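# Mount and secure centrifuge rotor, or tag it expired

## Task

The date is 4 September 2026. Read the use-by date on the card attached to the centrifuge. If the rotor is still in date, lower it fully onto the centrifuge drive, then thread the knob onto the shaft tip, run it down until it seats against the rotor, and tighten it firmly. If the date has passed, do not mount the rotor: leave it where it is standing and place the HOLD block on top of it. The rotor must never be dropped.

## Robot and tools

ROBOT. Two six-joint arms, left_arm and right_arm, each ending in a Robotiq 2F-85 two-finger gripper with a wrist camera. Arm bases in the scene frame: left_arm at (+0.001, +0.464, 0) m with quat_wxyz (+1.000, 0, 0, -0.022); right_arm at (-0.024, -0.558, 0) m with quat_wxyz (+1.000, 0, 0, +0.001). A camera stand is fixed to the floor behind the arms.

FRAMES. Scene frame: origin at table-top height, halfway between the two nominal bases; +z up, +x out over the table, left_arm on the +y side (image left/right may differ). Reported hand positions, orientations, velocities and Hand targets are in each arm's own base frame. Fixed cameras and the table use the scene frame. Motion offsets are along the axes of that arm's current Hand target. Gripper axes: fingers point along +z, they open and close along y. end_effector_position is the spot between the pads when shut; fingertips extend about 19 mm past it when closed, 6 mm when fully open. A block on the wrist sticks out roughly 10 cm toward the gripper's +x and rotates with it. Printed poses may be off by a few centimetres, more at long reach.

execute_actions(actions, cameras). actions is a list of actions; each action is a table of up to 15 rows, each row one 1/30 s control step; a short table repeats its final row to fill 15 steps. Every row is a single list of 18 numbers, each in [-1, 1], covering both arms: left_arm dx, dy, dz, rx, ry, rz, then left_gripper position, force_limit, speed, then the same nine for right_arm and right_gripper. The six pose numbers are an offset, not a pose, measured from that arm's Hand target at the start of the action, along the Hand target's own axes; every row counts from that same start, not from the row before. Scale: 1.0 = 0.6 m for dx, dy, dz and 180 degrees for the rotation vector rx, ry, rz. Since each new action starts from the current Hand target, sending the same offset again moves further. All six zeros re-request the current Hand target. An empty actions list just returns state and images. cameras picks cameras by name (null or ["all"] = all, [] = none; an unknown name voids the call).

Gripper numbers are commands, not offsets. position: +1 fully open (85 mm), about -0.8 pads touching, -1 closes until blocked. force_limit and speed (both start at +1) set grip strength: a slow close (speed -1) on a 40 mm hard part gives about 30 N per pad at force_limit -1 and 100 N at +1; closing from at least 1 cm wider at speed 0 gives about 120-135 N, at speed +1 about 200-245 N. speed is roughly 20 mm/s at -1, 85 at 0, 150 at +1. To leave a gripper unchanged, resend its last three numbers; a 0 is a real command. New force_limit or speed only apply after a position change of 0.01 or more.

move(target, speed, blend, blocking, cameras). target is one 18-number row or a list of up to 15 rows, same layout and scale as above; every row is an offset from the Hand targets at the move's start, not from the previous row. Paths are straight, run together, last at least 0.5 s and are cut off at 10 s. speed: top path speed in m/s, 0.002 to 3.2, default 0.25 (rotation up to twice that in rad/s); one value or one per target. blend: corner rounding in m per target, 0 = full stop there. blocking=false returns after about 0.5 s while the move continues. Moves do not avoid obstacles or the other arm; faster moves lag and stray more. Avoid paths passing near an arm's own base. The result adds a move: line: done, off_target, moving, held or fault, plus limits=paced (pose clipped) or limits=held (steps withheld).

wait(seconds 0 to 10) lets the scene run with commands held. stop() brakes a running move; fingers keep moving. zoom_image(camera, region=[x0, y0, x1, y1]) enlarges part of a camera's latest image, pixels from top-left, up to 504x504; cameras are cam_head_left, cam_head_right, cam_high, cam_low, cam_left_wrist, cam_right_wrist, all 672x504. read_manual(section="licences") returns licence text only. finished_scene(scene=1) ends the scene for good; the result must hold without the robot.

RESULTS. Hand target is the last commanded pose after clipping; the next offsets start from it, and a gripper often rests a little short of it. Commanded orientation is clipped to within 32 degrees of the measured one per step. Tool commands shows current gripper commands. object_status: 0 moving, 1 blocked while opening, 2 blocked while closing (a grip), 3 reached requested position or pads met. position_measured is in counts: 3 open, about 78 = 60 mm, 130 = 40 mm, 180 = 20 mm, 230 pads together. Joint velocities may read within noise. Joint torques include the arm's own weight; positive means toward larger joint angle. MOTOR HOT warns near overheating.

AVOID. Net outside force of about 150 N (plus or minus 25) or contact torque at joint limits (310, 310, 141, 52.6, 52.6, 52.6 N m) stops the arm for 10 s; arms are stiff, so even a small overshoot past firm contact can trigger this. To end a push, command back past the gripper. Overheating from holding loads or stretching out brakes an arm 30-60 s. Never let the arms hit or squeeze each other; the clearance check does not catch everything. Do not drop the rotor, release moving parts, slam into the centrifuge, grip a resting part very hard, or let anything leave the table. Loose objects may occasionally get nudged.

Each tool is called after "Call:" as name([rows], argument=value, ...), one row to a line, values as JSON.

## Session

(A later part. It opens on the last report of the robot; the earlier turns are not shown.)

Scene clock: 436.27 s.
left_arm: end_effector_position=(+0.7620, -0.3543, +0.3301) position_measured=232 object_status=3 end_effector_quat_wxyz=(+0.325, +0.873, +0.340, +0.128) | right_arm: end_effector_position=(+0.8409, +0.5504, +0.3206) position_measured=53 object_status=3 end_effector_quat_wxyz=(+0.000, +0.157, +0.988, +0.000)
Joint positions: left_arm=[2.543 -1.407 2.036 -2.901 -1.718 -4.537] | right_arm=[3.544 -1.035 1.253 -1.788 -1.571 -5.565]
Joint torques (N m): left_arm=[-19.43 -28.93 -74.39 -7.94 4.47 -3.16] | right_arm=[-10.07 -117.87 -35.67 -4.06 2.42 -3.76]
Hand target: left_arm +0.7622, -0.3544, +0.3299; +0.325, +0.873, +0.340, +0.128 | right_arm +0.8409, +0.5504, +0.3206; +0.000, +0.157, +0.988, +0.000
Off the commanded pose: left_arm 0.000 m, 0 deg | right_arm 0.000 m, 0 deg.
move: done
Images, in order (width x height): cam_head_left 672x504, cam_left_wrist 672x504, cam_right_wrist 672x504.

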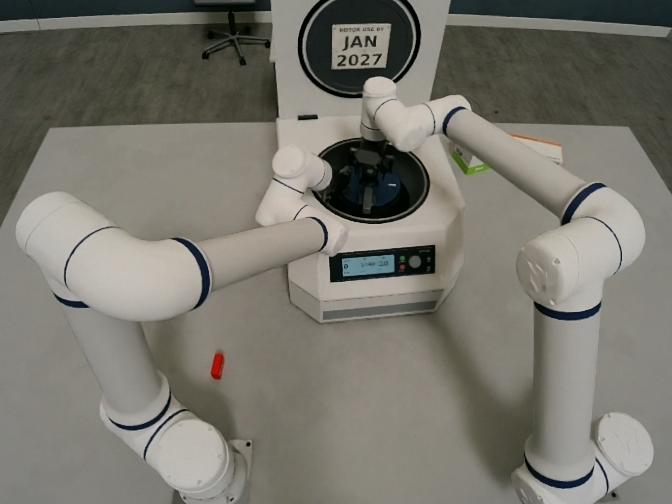

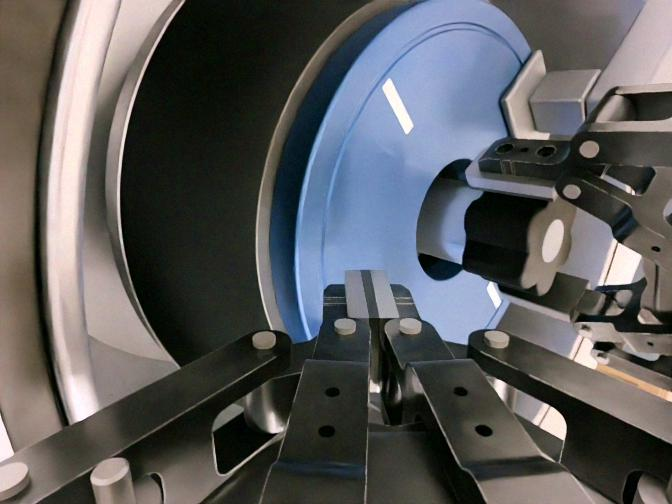

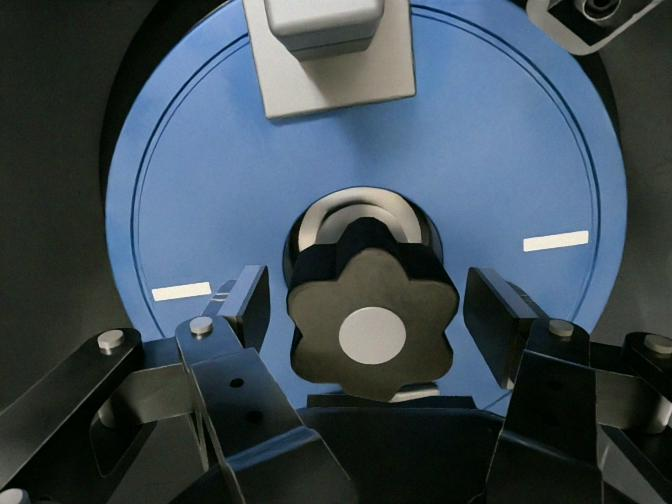

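Call:
move([
  [0,0,0,0,0,0,-1,0,0,0,0,0,0,0,0,-1,0,-1],
  [0,0,0,0,0,0,-1,0,0,0,0,0.0005,0,0,0.1278,-1,0,-1],
], speed=[0.1,0.15], cameras=["cam_right_wrist","cam_left_wrist"])

Scene clock: 440.80 s.
left_arm: end_effector_position=(+0.7622, -0.3544, +0.3299) position_measured=232 object_status=3 end_effector_quat_wxyz=(+0.325, +0.873, +0.340, +0.128) | right_arm: end_effector_position=(+0.8409, +0.5503, +0.3203) position_measured=110 object_status=2 end_effector_quat_wxyz=(+0.000, +0.351, +0.936, +0.000)
Joint positions: left_arm=[2.543 -1.407 2.036 -2.901 -1.718 -4.537] | right_arm=[3.544 -1.035 1.254 -1.789 -1.571 -5.164]
Joint torques (N m): left_arm=[-21.49 -33.48 -72.99 -8.07 3.83 -2.9] | right_arm=[12.79 -86.45 -31.32 -4.76 -0.3 2.74]
Hand target: left_arm +0.7622, -0.3544, +0.3299; +0.325, +0.873, +0.340, +0.128 | right_arm +0.8409, +0.5504, +0.3203; +0.000, +0.351, +0.936, +0.000
Off the commanded pose: left_arm 0.000 m, 0 deg | right_arm 0.000 m, 0 deg.
move: done
Images, in order (width x height): cam_left_wrist 672x504, cam_right_wrist 672x504.

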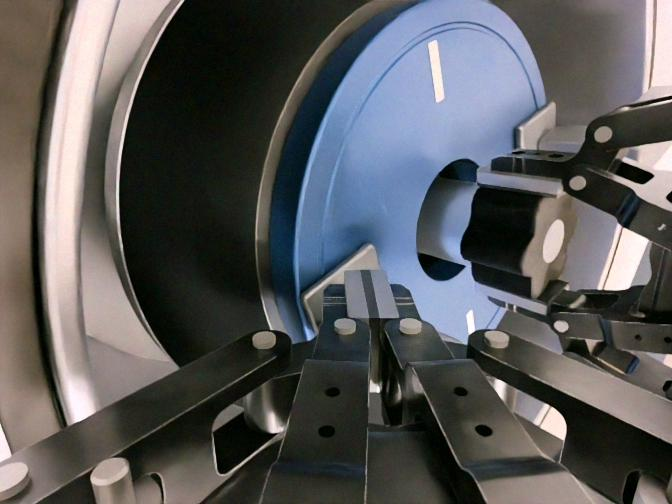

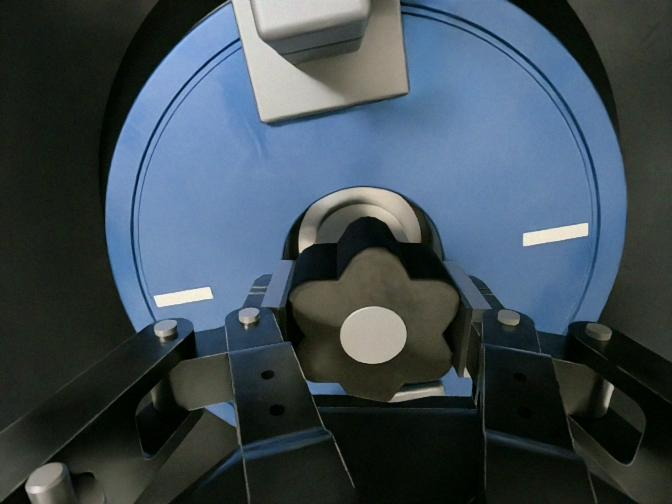

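Call:
move(target=[0,0,0,0,0,0,-1,0,0,0,0,0,0,0,0.08,-1,0,-1], speed=0.1, cameras=["cam_right_wrist","cam_left_wrist"])

Scene clock: 443.07 s.
left_arm: end_effector_position=(+0.7622, -0.3544, +0.3300) position_measured=232 object_status=3 end_effector_quat_wxyz=(+0.325, +0.873, +0.340, +0.128) | right_arm: end_effector_position=(+0.8409, +0.5503, +0.3203) position_measured=110 object_status=2 end_effector_quat_wxyz=(+0.000, +0.466, +0.885, +0.000)
Joint positions: left_arm=[2.543 -1.407 2.036 -2.901 -1.718 -4.537] | right_arm=[3.544 -1.035 1.254 -1.789 -1.571 -4.913]
Joint torques (N m): left_arm=[-20.58 -35.28 -69.35 -6.44 -3.79 -2.92] | right_arm=[5 -95.91 -36.09 -4.1 0.98 2.62]
Hand target: left_arm +0.7622, -0.3544, +0.3299; +0.325, +0.873, +0.340, +0.128 | right_arm +0.8409, +0.5504, +0.3203; +0.000, +0.466, +0.885, +0.000
Off the commanded pose: left_arm 0.000 m, 0 deg | right_arm 0.000 m, 0 deg.
move: done
Images, in order (width x height): cam_left_wrist 672x504, cam_right_wrist 672x504.

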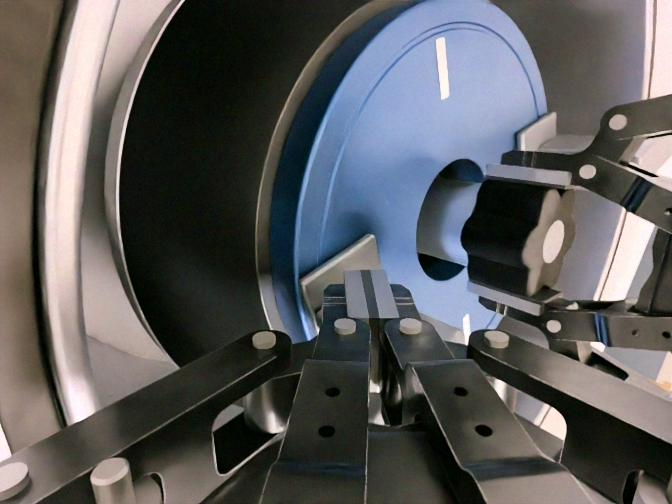

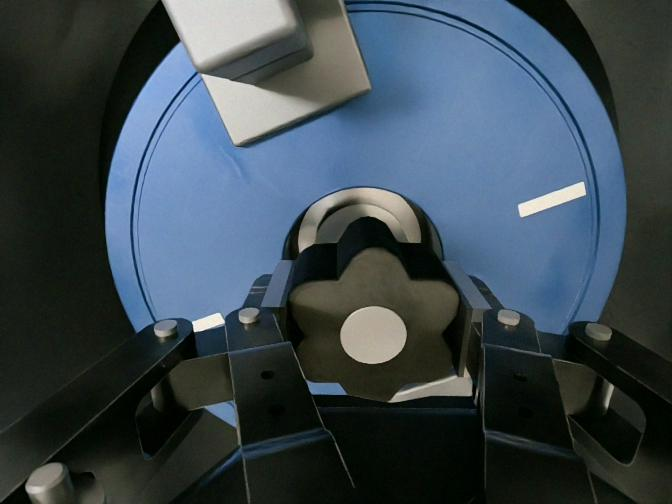

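Call:
move(target=[0,0,0,0,0,0,-1,0,0,0,0,0,0,0,0.6667,-1,0,-1], speed=0.3, cameras=["cam_right_wrist"])

Scene clock: 448.33 s.
left_arm: end_effector_position=(+0.7622, -0.3544, +0.3300) position_measured=232 object_status=3 end_effector_quat_wxyz=(+0.325, +0.873, +0.340, +0.128) | right_arm: end_effector_position=(+0.8409, +0.5504, +0.3203) position_measured=110 object_status=2 end_effector_quat_wxyz=(+0.000, +0.999, +0.039, +0.000)
Joint positions: left_arm=[2.543 -1.407 2.036 -2.901 -1.718 -4.537] | right_arm=[3.544 -1.035 1.254 -1.789 -1.571 -2.818]
Joint torques (N m): left_arm=[-20.55 -39.9 -56.33 -5.72 -3 -2.78] | right_arm=[16.33 -107.19 -49.73 -2.32 0.86 2.71]
Hand target: left_arm +0.7622, -0.3544, +0.3299; +0.325, +0.873, +0.340, +0.128 | right_arm +0.8409, +0.5504, +0.3203; +0.000, +0.999, +0.039, +0.000
Off the commanded pose: left_arm 0.000 m, 0 deg | right_arm 0.000 m, 0 deg.
move: done
Images, in order (width x height): cam_right_wrist 672x504.

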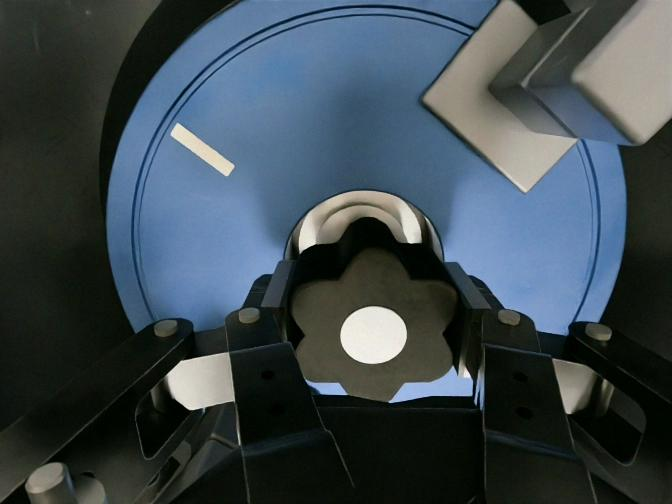

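Call:
move(target=[0,0,0,0,0,0,-1,0,0,0,0,0.001,0,0,0.6667,-1,0,-1], speed=0.3, cameras=[])

Scene clock: 454.97 s.
left_arm: end_effector_position=(+0.7622, -0.3544, +0.3299) position_measured=232 object_status=3 end_effector_quat_wxyz=(+0.325, +0.873, +0.340, +0.128) | right_arm: end_effector_position=(+0.8409, +0.5504, +0.3197) position_measured=110 object_status=2 end_effector_quat_wxyz=(+0.000, -0.534, +0.846, +0.000)
Joint positions: left_arm=[2.543 -1.407 2.036 -2.901 -1.718 -4.537] | right_arm=[3.544 -1.035 1.254 -1.79 -1.571 -0.724]
Joint torques (N m): left_arm=[-18.49 -46.79 -53.63 -6.08 -1.59 -2.68] | right_arm=[7.88 -115.58 -52.78 -2.42 -2.28 3.4]
Hand target: left_arm +0.7622, -0.3544, +0.3299; +0.325, +0.873, +0.340, +0.128 | right_arm +0.8409, +0.5504, +0.3197; +0.000, -0.533, +0.846, +0.000
Off the commanded pose: left_arm 0.000 m, 0 deg | right_arm 0.000 m, 0 deg.
move: done
No camera images: "cameras" was empty.

Call:
move([
  [0,0,0,0,0,0,-1,0,0,0,0,0.0011,0,0,0.6667,-1,0,-1],
  [0,0,0,0,0,0,-1,0,0,0,0,0.0022,0,0,-0.6667,-1,0,-1],
], speed=0.4, cameras=[])

Scene clock: 462.03 s.
left_arm: end_effector_position=(+0.7622, -0.3544, +0.3299) position_measured=232 object_status=3 end_effector_quat_wxyz=(+0.325, +0.873, +0.340, +0.128) | right_arm: end_effector_position=(+0.8409, +0.5504, +0.3184) position_measured=110 object_status=2 end_effector_quat_wxyz=(+0.000, +0.999, +0.039, +0.000)
Joint positions: left_arm=[2.543 -1.407 2.036 -2.901 -1.718 -4.537] | right_arm=[3.544 -1.034 1.256 -1.792 -1.571 3.465]
Joint torques (N m): left_arm=[-20.53 -47.04 -52.83 -5.91 0.06 -2.23] | right_arm=[18.79 -139.91 -62.25 -3.83 1.39 2.72]
Hand target: left_arm +0.7622, -0.3544, +0.3299; +0.325, +0.873, +0.340, +0.128 | right_arm +0.8409, +0.5504, +0.3184; +0.000, +0.999, +0.039, +0.000
Off the commanded pose: left_arm 0.000 m, 0 deg | right_arm 0.000 m, 0 deg.
move: done
No camera images: "cameras" was empty.

Call:
move(target=[0,0,0,0,0,0,-1,0,0,0,0,0.0017,0,0,0.75,-1,0,-1], speed=0.5, cameras=["cam_right_wrist","cam_left_wrist"])

Scene clock: 466.10 s.
left_arm: end_effector_position=(+0.7622, -0.3544, +0.3299) position_measured=232 object_status=3 end_effector_quat_wxyz=(+0.325, +0.873, +0.340, +0.128) | right_arm: end_effector_position=(+0.8409, +0.5504, +0.3174) position_measured=110 object_status=2 end_effector_quat_wxyz=(+0.000, -0.419, +0.908, +0.000)
Joint positions: left_arm=[2.543 -1.407 2.036 -2.901 -1.718 -4.537] | right_arm=[3.544 -1.034 1.257 -1.793 -1.571 5.821]
Joint torques (N m): left_arm=[-19.94 -46.84 -52.91 -6.11 0.83 -2.15] | right_arm=[9.12 -151.15 -64.7 -2.88 -2.02 3.59]
Hand target: left_arm +0.7622, -0.3544, +0.3299; +0.325, +0.873, +0.340, +0.128 | right_arm +0.8409, +0.5504, +0.3174; +0.000, -0.419, +0.908, +0.000
Off the commanded pose: left_arm 0.000 m, 0 deg | right_arm 0.000 m, 0 deg.
move: done
Images, in order (width x height): cam_left_wrist 672x504, cam_right_wrist 672x504.

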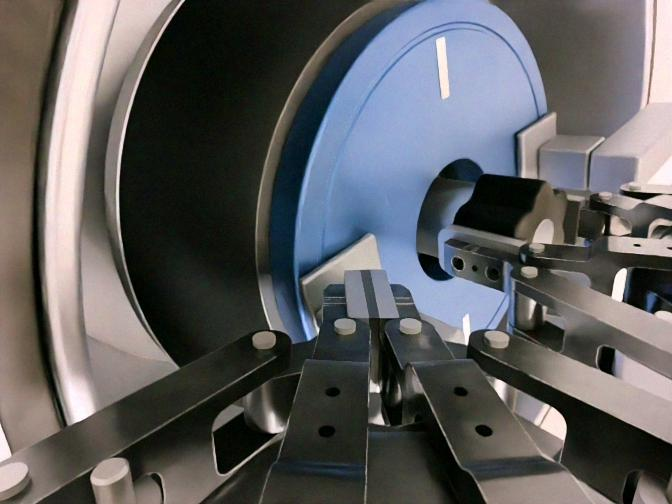

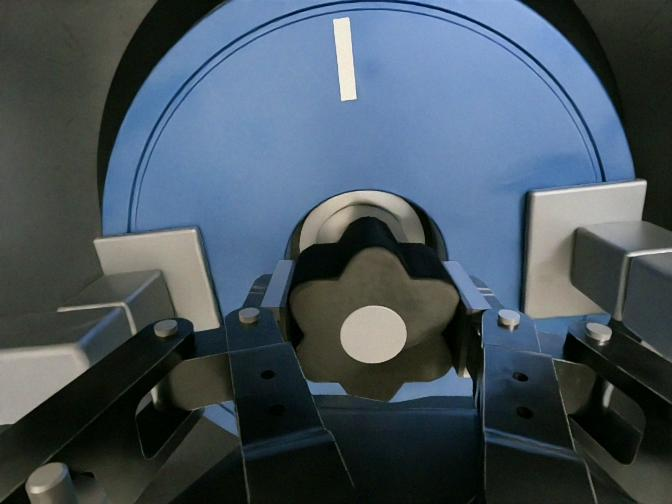

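Call:
move([
  [0,0,0,0,0,0,-1,0,0,0,0,0.0008,0,0,0,0.6,0,-1],
  [0,0,0,0,0,0,-1,0,0,0,0,-0.03,0,0,0,0.6,0,-1],
  [0,0,0,0,0,0,-1,0,0,0,0,-0.03,0,0,-0.9,0.6,0,-1],
  [0,0,0,0,0,0,-1,0,0,0,0,-0.03,0,0,0.2,0.6,0,-1],
], speed=[0.05,0.1,1.1,1.1], cameras=["cam_right_wrist"])

Call:
move([
  [0,0,0,0,0,0,-1,0,0,0,0,0,0,0,-0.9,0.6,0,-1],
  [0,0,0,0,0,0,-1,0,0,0,0,0,0,0,0.1333,0.6,0,-1],
  [0,0,0,0,0,0,-1,0,0,0,0,0.0295,0,0,0.1333,0.6,0,-1],
], speed=[1.1,1.1,0.06], cameras=["cam_right_wrist"])

Scene clock: 474.70 s.
left_arm: end_effector_position=(+0.7622, -0.3544, +0.3299) position_measured=232 object_status=3 end_effector_quat_wxyz=(+0.325, +0.873, +0.340, +0.128) | right_arm: end_effector_position=(+0.8409, +0.5504, +0.3354) position_measured=53 object_status=3 end_effector_quat_wxyz=(+0.000, -0.117, +0.993, +0.000)
Joint positions: left_arm=[2.543 -1.407 2.036 -2.901 -1.718 -4.537] | right_arm=[3.544 -1.04 1.235 -1.765 -1.571 0.167]
Joint torques (N m): left_arm=[-18.87 -48.53 -53.23 -6.27 1.2 -1.5] | right_arm=[-6.91 -142.31 -48.03 0.74 2.99 -3.89]
Hand target: left_arm +0.7622, -0.3544, +0.3299; +0.325, +0.873, +0.340, +0.128 | right_arm +0.8409, +0.5504, +0.3354; +0.000, -0.117, +0.993, +0.000
Off the commanded pose: left_arm 0.000 m, 0 deg | right_arm 0.000 m, 0 deg.
move: done
Images, in order (width x height): cam_right_wrist 672x504.

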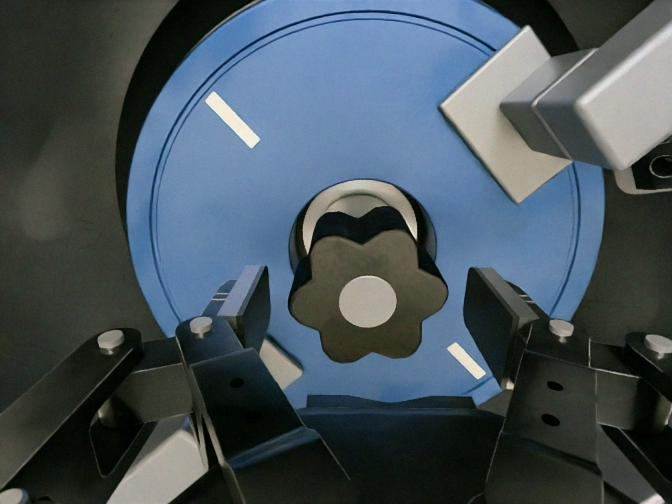

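Scene clock: 479.93 s.
left_arm: end_effector_position=(+0.7622, -0.3544, +0.3299) position_measured=232 object_status=3 end_effector_quat_wxyz=(+0.325, +0.873, +0.340, +0.128) | right_arm: end_effector_position=(+0.8409, +0.5504, +0.3180) position_measured=53 object_status=3 end_effector_quat_wxyz=(+0.000, +0.092, +0.996, +0.000)
Joint positions: left_arm=[2.543 -1.407 2.036 -2.901 -1.718 -4.537] | right_arm=[3.544 -1.034 1.256 -1.792 -1.571 -5.698]
Joint torques (N m): left_arm=[-18.01 -47.8 -53.21 -6.26 1.2 -1.35] | right_arm=[-8.33 -119.68 -34.45 -4.12 2.91 -3.52]
Hand target: left_arm +0.7622, -0.3544, +0.3299; +0.325, +0.873, +0.340, +0.128 | right_arm +0.8409, +0.5504, +0.3177; +0.000, +0.092, +0.996, +0.000
Off the commanded pose: left_arm 0.000 m, 0 deg | right_arm 0.000 m, 0 deg.
move: done
Images, in order (width x height): cam_right_wrist 672x504.

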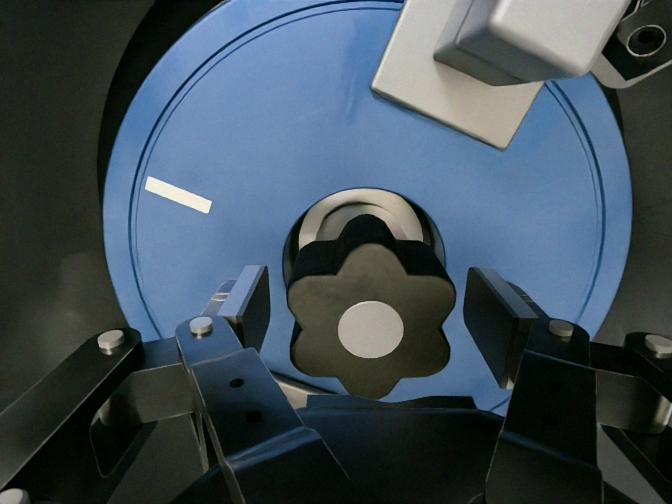

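Call:
move([
  [0,0,0,0,0,0,-1,0,0,0,0,0,0,0,0,-1,0,-1],
  [0,0,0,0,0,0,-1,0,0,0,0,0.0013,0,0,0.75,-1,0,-1],
  [0,0,0,0,0,0,-1,0,0,0,0,0.0026,0,0,-0.5,-1,0,-1],
  [0,0,0,0,0,0,-1,0,0,0,0,0.0033,0,0,0,-1,0,-1],
], speed=[0.05,0.5,0.5,0.5], cameras=[])

Scene clock: 491.23 s.
left_arm: end_effector_position=(+0.7879, -0.3206, +0.3331) position_measured=232 object_status=3 end_effector_quat_wxyz=(+0.303, +0.863, +0.363, +0.174) | right_arm: end_effector_position=(+0.8409, +0.5504, +0.3158) position_measured=110 object_status=2 end_effector_quat_wxyz=(+0.000, -0.030, +1.000, +0.000)
Joint positions: left_arm=[2.56 -1.406 2.031 -2.909 -1.616 -4.537] | right_arm=[3.544 -1.033 1.259 -1.796 -1.571 0.341]
Joint torques (N m): left_arm=[-5.93 -44.02 -59.37 -5.5 -2.83 0.06] | right_arm=[31.67 -129.76 -42.21 4.76 2.55 7.81]
Hand target: left_arm +0.7879, -0.3206, +0.3331; +0.303, +0.863, +0.363, +0.174 (not the last commanded pose) | right_arm +0.8409, +0.5504, +0.3158; +0.000, -0.030, +1.000, +0.000 (not the last commanded pose)
Tool commands: left_gripper/position=-1.0 left_gripper/force_limit=+0.003922 left_gripper/speed=+0.003922 right_gripper/position=-1.0 right_gripper/force_limit=+0.0 right_gripper/speed=-1.0
Off the commanded pose: left_arm 0.043 m, 7 deg | right_arm 0.000 m, 14 deg.
FORCE FAULT: contact force on the left arm reached its limit, and that arm stopped. The contact can be on any part of that arm, not only on its tool. That arm's remaining commands of this call were not run. That arm is still stopped at the end of this call. That arm stays stopped for about 9 more seconds. Until then a move that you send moves the other arm only, and its call returns only when the move has ended. Once the stop has ended, the next robot result says so. If the stop ends while you think or write, that arm runs what you send next, counted from a new Hand target: where the arm stands when the stop ends. While its stop runs, that arm takes no new command, but its gripper still runs the gripper command that each later call begins with. Until it ends, the stop uses up actions while you think or wait. An arm that is not stopped still takes commands.
move: fault (left_arm), off_target (right_arm; braked at the fault stop of left_arm); path passed 3 of 4 targets
No camera images: "cameras" was empty.

Call:
execute_actions(actions=[], cameras=["cam_head_right","cam_right_wrist","cam_left_wrist"])

Call:
zoom_image(camera="cam_right_wrist", region=[270, 170, 480, 330])

Call:
zoom_image(camera="cam_left_wrist", region=[380, 120, 620, 320])

Scene clock: 492.23 s.
left_arm: end_effector_position=(+0.7879, -0.3206, +0.3331) position_measured=232 object_status=3 end_effector_quat_wxyz=(+0.303, +0.863, +0.363, +0.174) | right_arm: end_effector_position=(+0.8409, +0.5504, +0.3158) position_measured=110 object_status=2 end_effector_quat_wxyz=(+0.000, -0.030, +1.000, +0.000)
Joint positions: left_arm=[2.56 -1.406 2.031 -2.909 -1.616 -4.537] | right_arm=[3.544 -1.033 1.259 -1.796 -1.571 0.341]
Joint velocities: within noise
Joint torques (N m): left_arm=[-6.39 -46.58 -60.31 -5.62 -2.87 -0.03] | right_arm=[31.9 -136.36 -41.58 4.45 2.98 7.75]
Hand target: left_arm +0.7879, -0.3206, +0.3331; +0.303, +0.863, +0.363, +0.174 (not the last commanded pose) | right_arm +0.8409, +0.5504, +0.3158; +0.000, -0.030, +1.000, +0.000 (not the last commanded pose)
Tool commands: left_gripper/position=-1.0 left_gripper/force_limit=+0.003922 left_gripper/speed=+0.003922 right_gripper/position=-1.0 right_gripper/force_limit=+0.0 right_gripper/speed=-1.0
Off the commanded pose: left_arm 0.043 m, 7 deg | right_arm 0.000 m, 14 deg.
FORCE FAULT, CONTINUED: the left arm was still stopped when this call began, by the force fault that an earlier result reported. Since the last result the stop counts as 2 of the actions that you can send in this scene. That arm is still stopped at the end of this call. That arm stays stopped for about 8 more seconds. If the stop ends while you think or write, that arm runs what you send next, counted from a new Hand target: where the arm stands when the stop ends. While its stop runs, that arm takes no new command, but its gripper still runs the gripper command that each later call begins with.
Images, in order (width x height): cam_head_right 672x504, cam_left_wrist 672x504, cam_right_wrist 672x504.

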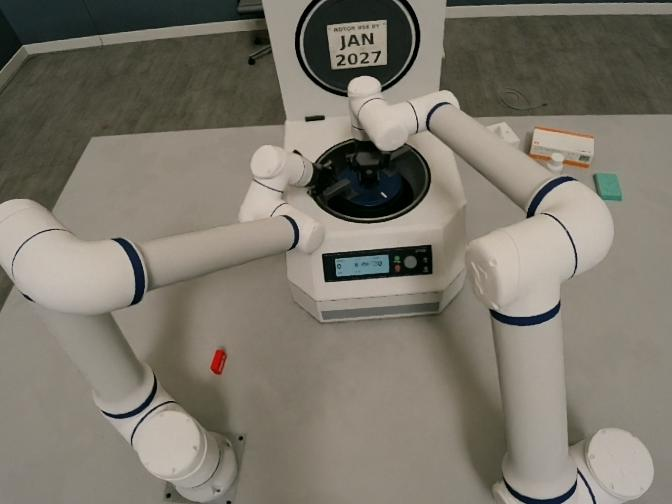

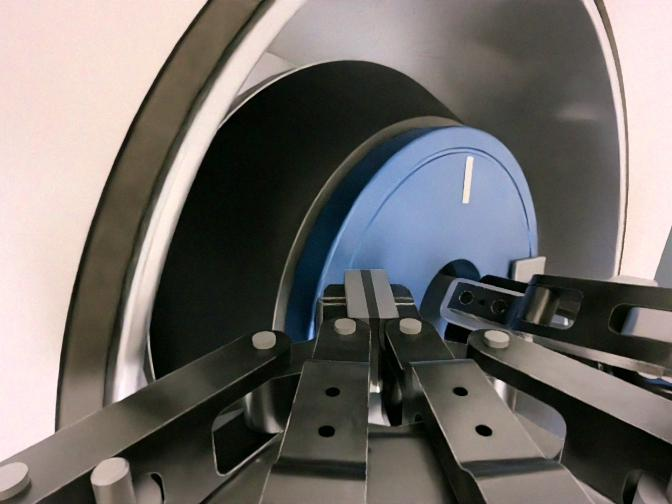

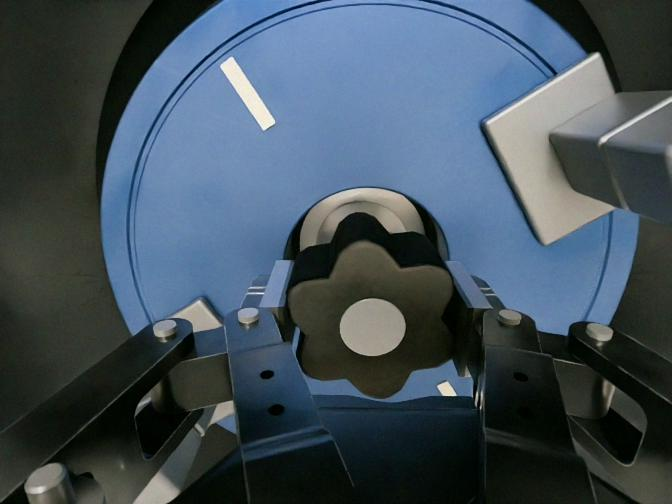

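Scaled by 2.400 from the camera's 672x504 image, which has a finer 960x720 frame.

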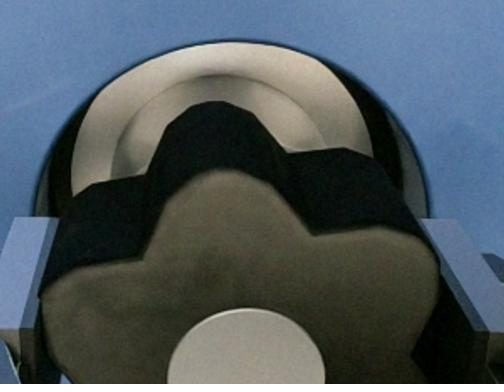

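Scaled by 2.100 from the camera's 672x504 image, which has a finer 960x720 frame.

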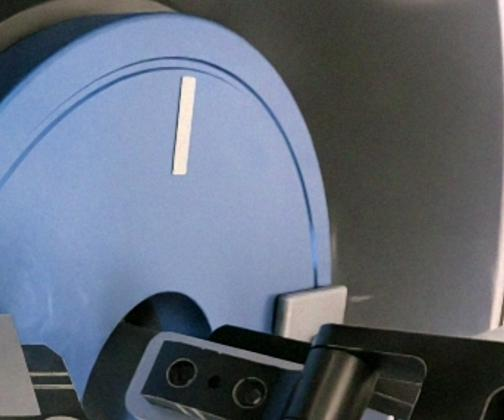

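Call:
wait(seconds=1.5, cameras=[])

Scene clock: 498.73 s.
left_arm: end_effector_position=(+0.7879, -0.3206, +0.3331) position_measured=232 object_status=3 end_effector_quat_wxyz=(+0.303, +0.863, +0.363, +0.174) | right_arm: end_effector_position=(+0.8409, +0.5504, +0.3158) position_measured=110 object_status=2 end_effector_quat_wxyz=(+0.000, -0.030, +1.000, +0.000)
Joint positions: left_arm=[2.56 -1.406 2.031 -2.909 -1.616 -4.537] | right_arm=[3.544 -1.033 1.259 -1.796 -1.571 0.341]
Joint torques (N m): left_arm=[-6.19 -46.39 -60.74 -5.73 -2.7 -0.12] | right_arm=[30.83 -166.33 -32.5 4.52 4.44 7.86]
Hand target: left_arm +0.7879, -0.3206, +0.3331; +0.303, +0.863, +0.363, +0.174 (not the last commanded pose) | right_arm +0.8409, +0.5504, +0.3158; +0.000, -0.030, +1.000, +0.000 (not the last commanded pose)
Tool commands: left_gripper/position=-1.0 left_gripper/force_limit=+0.003922 left_gripper/speed=+0.003922 right_gripper/position=-1.0 right_gripper/force_limit=+0.0 right_gripper/speed=-1.0
Off the commanded pose: left_arm 0.043 m, 7 deg | right_arm 0.000 m, 14 deg.
FORCE FAULT, CONTINUED: the left arm was still stopped when this call began, by the force fault that an earlier result reported. Since the last result the stop counts as 13 of the actions that you can send in this scene. That arm is still stopped at the end of this call. That arm stays stopped for about 1 more second. If the stop ends while you think or write, that arm runs what you send next, counted from a new Hand target: where the arm stands when the stop ends. While its stop runs, that arm takes no new command, but its gripper still runs the gripper command that each later call begins with.
wait: 1.50 s; at rest from the start
No camera images: "cameras" was empty.

Call:
move([
  [0,0,0,0,0,0,-1,0,0,0,0,0,0,0,-0.02,-1,0,-1],
  [0,0,0,0,0,0,-1,0,0,0,0,0,0,0,-0.02,0.6,0,-1],
], speed=0.05, cameras=["cam_right_wrist","cam_left_wrist"])

Scene clock: 502.47 s.
left_arm: end_effector_position=(+0.7879, -0.3206, +0.3331) position_measured=232 object_status=3 end_effector_quat_wxyz=(+0.303, +0.863, +0.363, +0.174) | right_arm: end_effector_position=(+0.8409, +0.5504, +0.3158) position_measured=53 object_status=0 end_effector_quat_wxyz=(+0.000, -0.062, +0.998, +0.000)
Joint positions: left_arm=[2.56 -1.406 2.031 -2.909 -1.616 -4.537] | right_arm=[3.544 -1.033 1.259 -1.796 -1.571 0.278]
Joint torques (N m): left_arm=[-5.85 -47.63 -60.15 -5.87 -2.75 -0.04] | right_arm=[-7.83 -117.15 -47.34 -4.14 0.03 -3.79]
Hand target: left_arm +0.7879, -0.3206, +0.3331; +0.303, +0.863, +0.363, +0.174 | right_arm +0.8409, +0.5504, +0.3158; +0.000, -0.062, +0.998, +0.000
Tool commands: left_gripper/position=-1.0 left_gripper/force_limit=+0.003922 left_gripper/speed=+0.003922 right_gripper/position=+0.6 right_gripper/force_limit=+0.0 right_gripper/speed=-1.0
Off the commanded pose: right_arm 0.000 m, 0 deg.
FORCE FAULT, CONTINUED: the left arm's stop, for the force fault that an earlier result reported, is over. The rest of the stop counts as 2 of the actions that you can send in this scene. That arm was still stopped when this call began, so it ran no command of this call. That arm's target is now where it stood when the stop ended, not its last command. That arm accepts commands again.
move: done (right_arm), not run (left_arm; its earlier fault stop)
Images, in order (width x height): cam_left_wrist 672x504, cam_right_wrist 672x504.

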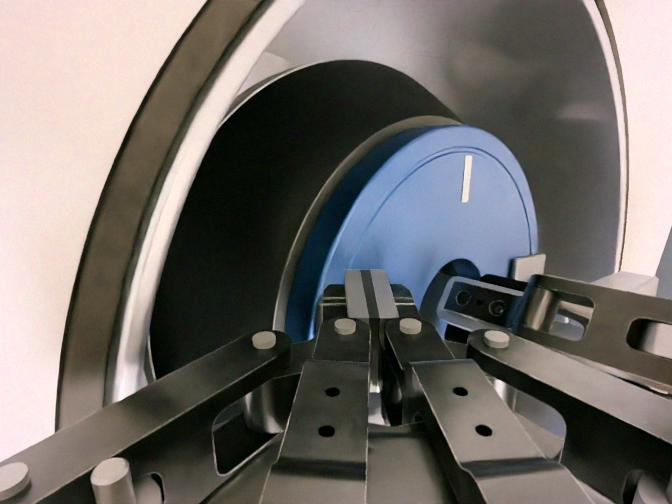

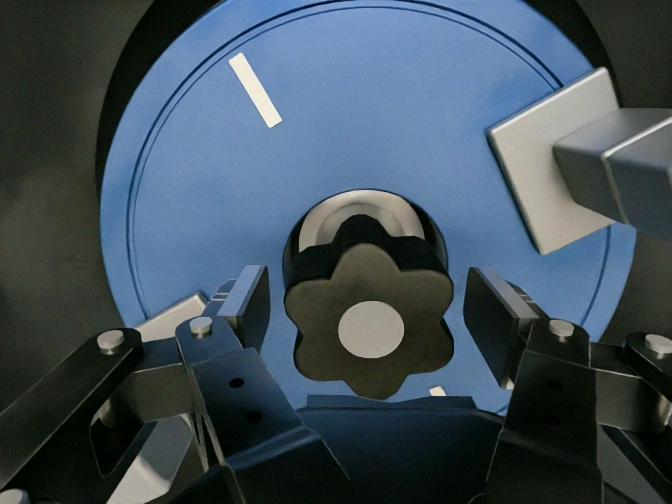

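Call:
move(target=[0,0,0,0,0,0,-1,0,0,0,0,-0.25,0,0,0,0.6,0,-1], speed=0.25, cameras=["cam_right_wrist","cam_left_wrist"])

Call:
zoom_image(camera="cam_left_wrist", region=[360, 160, 620, 360])

Call:
zoom_image(camera="cam_right_wrist", region=[260, 120, 460, 300])

Scene clock: 504.37 s.
left_arm: end_effector_position=(+0.7879, -0.3206, +0.3331) position_measured=232 object_status=3 end_effector_quat_wxyz=(+0.303, +0.863, +0.363, +0.174) | right_arm: end_effector_position=(+0.8410, +0.5504, +0.4656) position_measured=53 object_status=3 end_effector_quat_wxyz=(+0.000, -0.062, +0.998, +0.000)
Joint positions: left_arm=[2.56 -1.406 2.031 -2.909 -1.616 -4.537] | right_arm=[3.544 -1.06 1.036 -1.546 -1.571 0.278]
Joint torques (N m): left_arm=[-3.52 -45.07 -60.79 -6.3 0.64 0.05] | right_arm=[4.75 -117.56 -49.16 0.93 -0.86 -0.11]
Hand target: left_arm +0.7879, -0.3206, +0.3331; +0.303, +0.863, +0.363, +0.174 | right_arm +0.8410, +0.5504, +0.4658; +0.000, -0.062, +0.998, +0.000
Off the commanded pose: left_arm 0.000 m, 0 deg | right_arm 0.000 m, 0 deg.
move: done
Images, in order (width x height): cam_left_wrist 672x504, cam_right_wrist 672x504.

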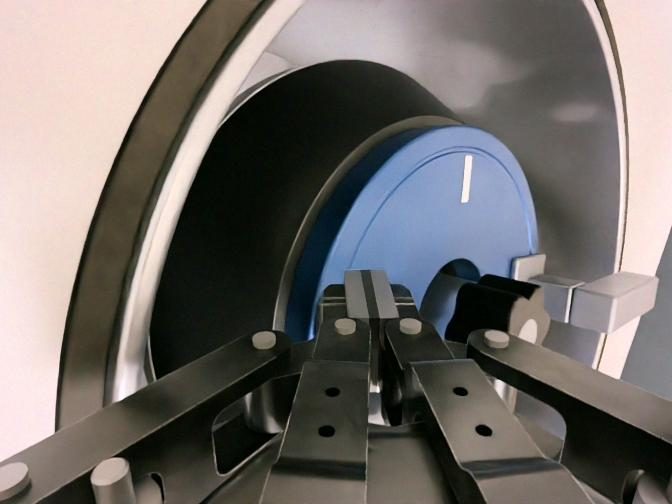

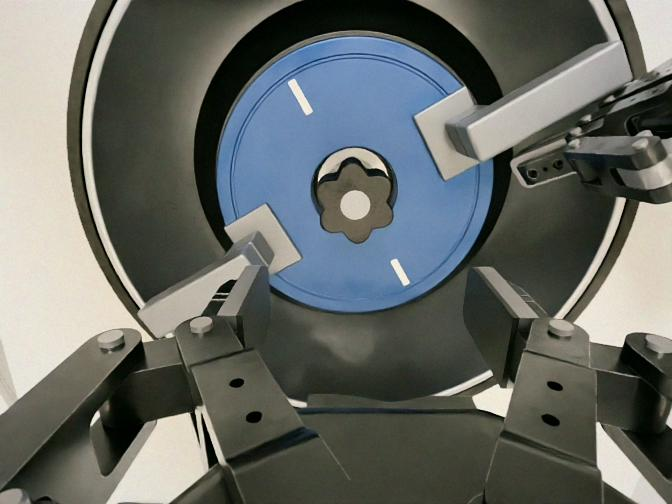

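Scaled by 1.938 from the camera's 672x504 image, which has a finer 960x720 frame.

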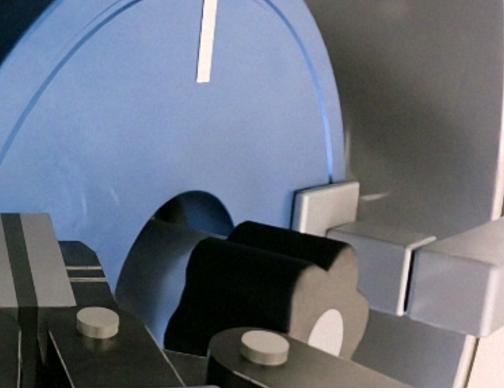

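Scaled by 2.520 from the camera's 672x504 image, which has a finer 960x720 frame.

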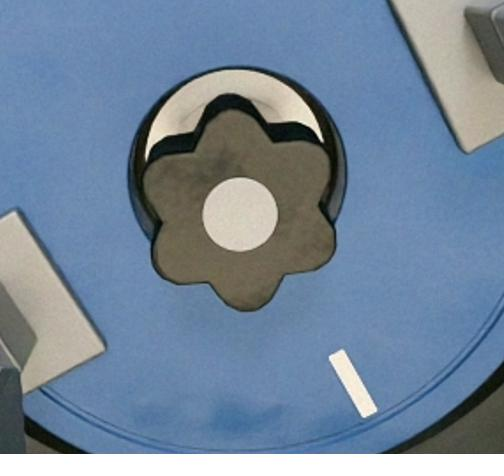

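Call:
move([
  [0,0,-0.2,0,0,0,-1,0,0,0,0,0,0,0,0,0.6,0,-1],
  [-0.13,0,-0.2,0,0,0,-1,0,0,0,0,0,0,0,0,0.6,0,-1],
], speed=0.2, cameras=["cam_left_wrist","cam_head_left"])

Call:
zoom_image(camera="cam_left_wrist", region=[340, 140, 560, 320])

Scene clock: 509.00 s.
left_arm: end_effector_position=(+0.6728, -0.3300, +0.4175) position_measured=232 object_status=3 end_effector_quat_wxyz=(+0.303, +0.863, +0.363, +0.174) end_effector_velocity=(-0.002, -0.002, +0.000) end_effector_angular_velocity=(+0.001, +0.001, -0.001) | right_arm: end_effector_position=(+0.8410, +0.5504, +0.4658) position_measured=53 object_status=3 end_effector_quat_wxyz=(+0.000, -0.062, +0.998, +0.000)
Joint positions: left_arm=[2.432 -1.662 2.126 -2.749 -1.532 -4.634] | right_arm=[3.544 -1.06 1.036 -1.546 -1.571 0.278]
Joint velocities: left_arm=[-0.005 0 0.001 0.001 0.002 -0.003] | right_arm=[within noise]
Joint torques (N m): left_arm=[-20.64 -42.75 -54.93 -7.23 5.12 -2.07] | right_arm=[8.87 -115.45 -48.42 0.64 -1.02 2.6]
Hand target: left_arm +0.6726, -0.3301, +0.4175; +0.303, +0.863, +0.363, +0.174 | right_arm +0.8410, +0.5504, +0.4658; +0.000, -0.062, +0.998, +0.000
Off the commanded pose: left_arm 0.000 m, 0 deg | right_arm 0.000 m, 0 deg.
move: done
Images, in order (width x height): cam_head_left 672x504, cam_left_wrist 672x504.

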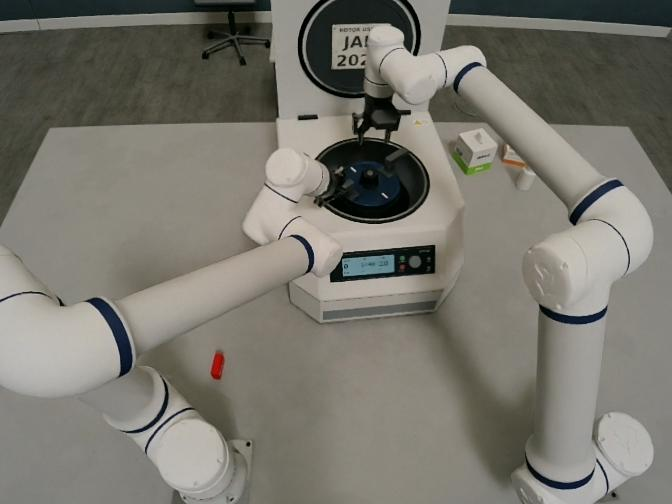

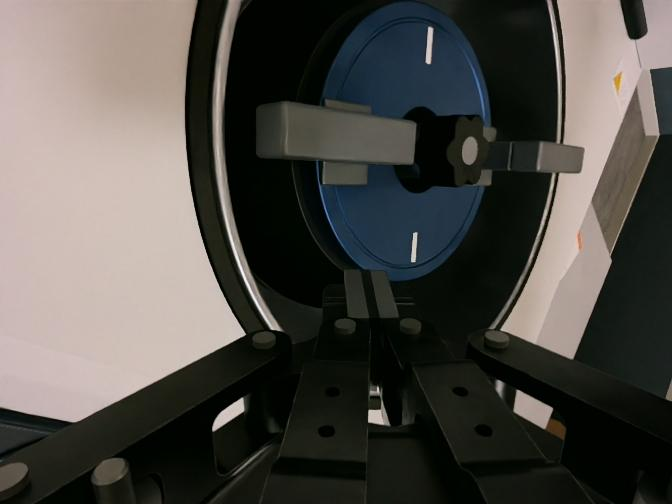

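Scaled by 2.291 from the camera's 672x504 image, which has a finer 960x720 frame.

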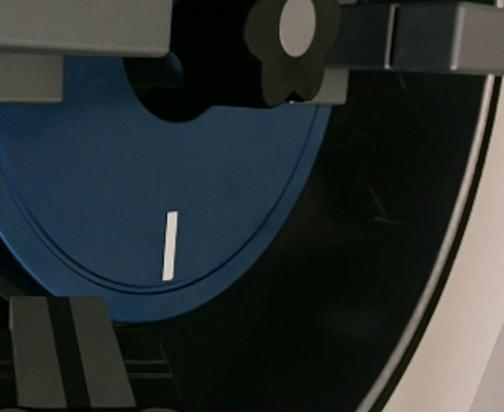

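Call:
move([
  [0.1466,0.0129,0,0.001,-0.0691,0.042,-1,0,0,0,0,0.2,0,0,0,0.6,0,-1],
  [0.1002,0.009,0.2111,0.001,-0.0691,0.042,-1,0,0,0,0,0.2488,0,0,0,0.6,0,-1],
], speed=[0.2,0.1], cameras=["cam_left_wrist","cam_right_wrist"])

Scene clock: 519.13 s.
left_arm: end_effector_position=(+0.7722, -0.3227, +0.3638) position_measured=232 object_status=3 end_effector_quat_wxyz=(+0.333, +0.898, +0.269, +0.103) | right_arm: end_effector_position=(+0.8409, +0.5504, +0.3192) position_measured=53 object_status=3 end_effector_quat_wxyz=(+0.000, -0.062, +0.998, +0.000)
Joint positions: left_arm=[2.631 -1.424 1.976 -2.779 -1.87 -4.337] | right_arm=[3.544 -1.035 1.255 -1.791 -1.571 0.278]
Joint torques (N m): left_arm=[-3.91 -45.03 -59.35 -4.01 0.25 0.09] | right_arm=[-6.81 -118.17 -36.65 -4.23 2.15 -3.41]
Hand target: left_arm +0.7722, -0.3227, +0.3638; +0.333, +0.898, +0.269, +0.103 (not the last commanded pose) | right_arm +0.8409, +0.5504, +0.3190; +0.000, -0.062, +0.998, +0.000 (not the last commanded pose)
Tool commands: left_gripper/position=-1.0 left_gripper/force_limit=+0.003922 left_gripper/speed=+0.003922 right_gripper/position=+0.6 right_gripper/force_limit=+0.0 right_gripper/speed=-1.0
Off the commanded pose: left_arm 0.039 m, 1 deg | right_arm 0.003 m, 0 deg.
FORCE FAULT: contact force on the left arm reached its limit, and that arm stopped. The contact can be on any part of that arm, not only on its tool. That arm's remaining commands of this call were not run. That arm is still stopped at the end of this call. That arm stays stopped for about 10 more seconds. Until then a move that you send moves the other arm only, and its call returns only when the move has ended. Once the stop has ended, the next robot result says so. If the stop ends while you think or write, that arm runs what you send next, counted from a new Hand target: where the arm stands when the stop ends. While its stop runs, that arm takes no new command, but its gripper still runs the gripper command that each later call begins with. Until it ends, the stop uses up actions while you think or wait. An arm that is not stopped still takes commands.
move: fault (left_arm); path passed 1 of 2 targets
Images, in order (width x height): cam_left_wrist 672x504, cam_right_wrist 672x504.

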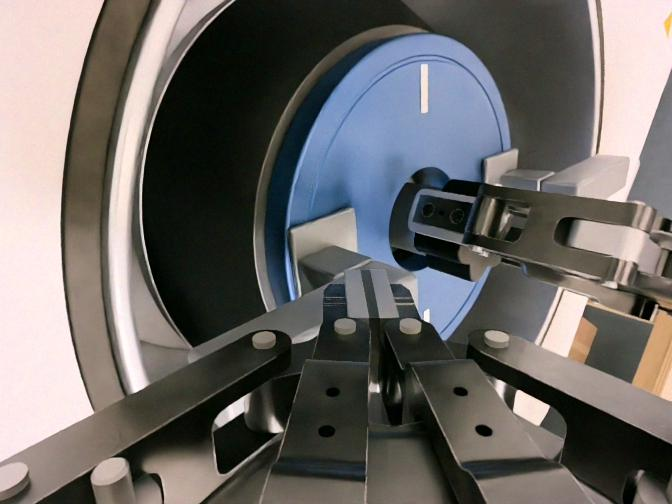

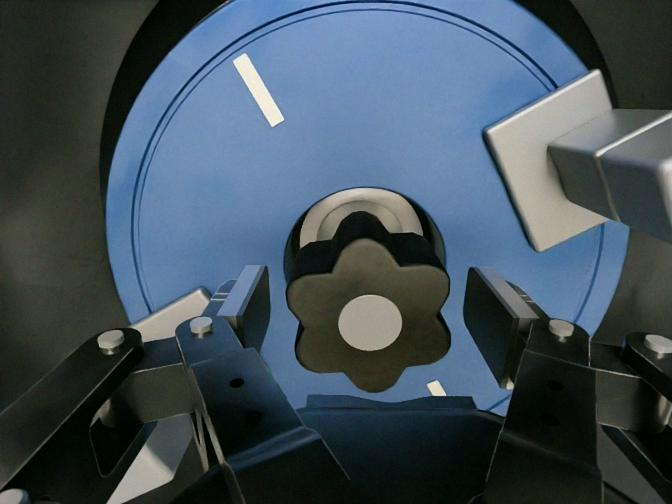

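Call:
move([
  [0,0,0,0,0,0,-1,0,0,0,0,0.005,0,0,0,0.6,0,-1],
  [0,0,0,0,0,0,-1,0,0,0,0,0.005,0,0,0,-1,0,-1],
], speed=0.03, cameras=[])

Call:
wait(seconds=5, cameras=["cam_left_wrist","cam_right_wrist"])

Scene clock: 523.30 s.
left_arm: end_effector_position=(+0.7722, -0.3227, +0.3638) position_measured=232 object_status=3 end_effector_quat_wxyz=(+0.333, +0.898, +0.269, +0.103) | right_arm: end_effector_position=(+0.8409, +0.5503, +0.3160) position_measured=106 object_status=0 end_effector_quat_wxyz=(+0.000, -0.062, +0.998, +0.000)
Joint positions: left_arm=[2.631 -1.424 1.976 -2.779 -1.87 -4.337] | right_arm=[3.544 -1.033 1.259 -1.796 -1.571 0.278]
Joint torques (N m): left_arm=[-4.74 -44.63 -59.29 -3.84 0.15 -0.14] | right_arm=[14.45 -117.41 -36.89 -4.25 2.21 -3.27]
Hand target: left_arm +0.7722, -0.3227, +0.3638; +0.333, +0.898, +0.269, +0.103 | right_arm +0.8409, +0.5504, +0.3160; +0.000, -0.062, +0.998, +0.000
Tool commands: left_gripper/position=-1.0 left_gripper/force_limit=+0.003922 left_gripper/speed=+0.003922 right_gripper/position=-1.0 right_gripper/force_limit=+0.0 right_gripper/speed=-1.0
Off the commanded pose: right_arm 0.000 m, 0 deg.
FORCE FAULT, CONTINUED: the left arm was still stopped when this call began, by the force fault that an earlier result reported. Since the last result the stop counts as 4 of the actions that you can send in this scene. That arm ran no command of this call. That arm is still stopped at the end of this call. That arm stays stopped for about 5 more seconds. If the stop ends while you think or write, that arm runs what you send next, counted from a new Hand target: where the arm stands when the stop ends. While its stop runs, that arm takes no new command, but its gripper still runs the gripper command that each later call begins with.
move: done (right_arm), not run (left_arm; its earlier fault stop)
No camera images: "cameras" was empty.

Scene clock: 528.30 s.
left_arm: end_effector_position=(+0.7722, -0.3227, +0.3638) position_measured=232 object_status=3 end_effector_quat_wxyz=(+0.333, +0.898, +0.269, +0.103) | right_arm: end_effector_position=(+0.8409, +0.5504, +0.3160) position_measured=106 object_status=2 end_effector_quat_wxyz=(+0.000, -0.062, +0.998, +0.000)
Joint positions: left_arm=[2.631 -1.424 1.976 -2.779 -1.87 -4.337] | right_arm=[3.544 -1.033 1.259 -1.796 -1.571 0.278]
Joint torques (N m): left_arm=[-3.86 -45.56 -59.85 -3.88 0.33 0.05] | right_arm=[20.25 -117.83 -43.71 -4.06 2.14 2.29]
Hand target: left_arm +0.7722, -0.3227, +0.3638; +0.333, +0.898, +0.269, +0.103 | right_arm +0.8409, +0.5504, +0.3160; +0.000, -0.062, +0.998, +0.000
Tool commands: left_gripper/position=-1.0 left_gripper/force_limit=+0.003922 left_gripper/speed=+0.003922 right_gripper/position=-1.0 right_gripper/force_limit=+0.0 right_gripper/speed=-1.0
Off the commanded pose: right_arm 0.000 m, 0 deg.
FORCE FAULT, CONTINUED: the left arm was still stopped when this call began, by the force fault that an earlier result reported. Since the last result the stop counts as 10 of the actions that you can send in this scene. That arm is still stopped at the end of this call. That arm stays stopped for about 1 more second. If the stop ends while you think or write, that arm runs what you send next, counted from a new Hand target: where the arm stands when the stop ends. While its stop runs, that arm takes no new command, but its gripper still runs the gripper command that each later call begins with.
wait: 5.00 s; at rest by 0.17 s
Images, in order (width x height): cam_left_wrist 672x504, cam_right_wrist 672x504.

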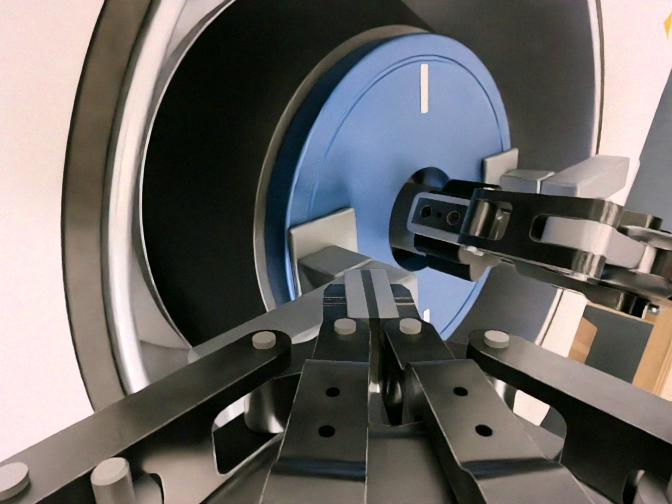

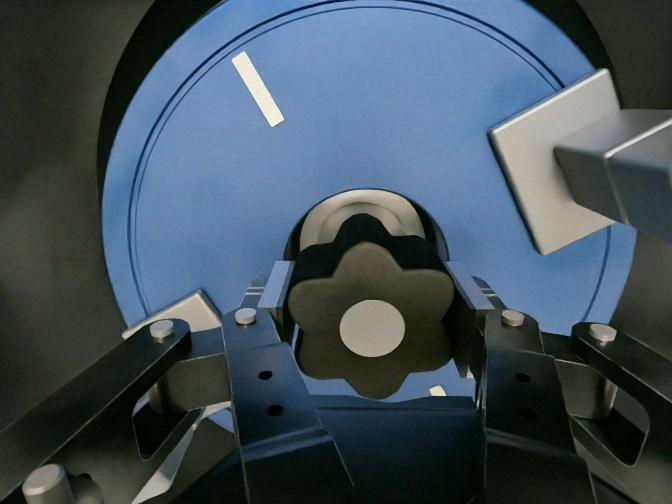

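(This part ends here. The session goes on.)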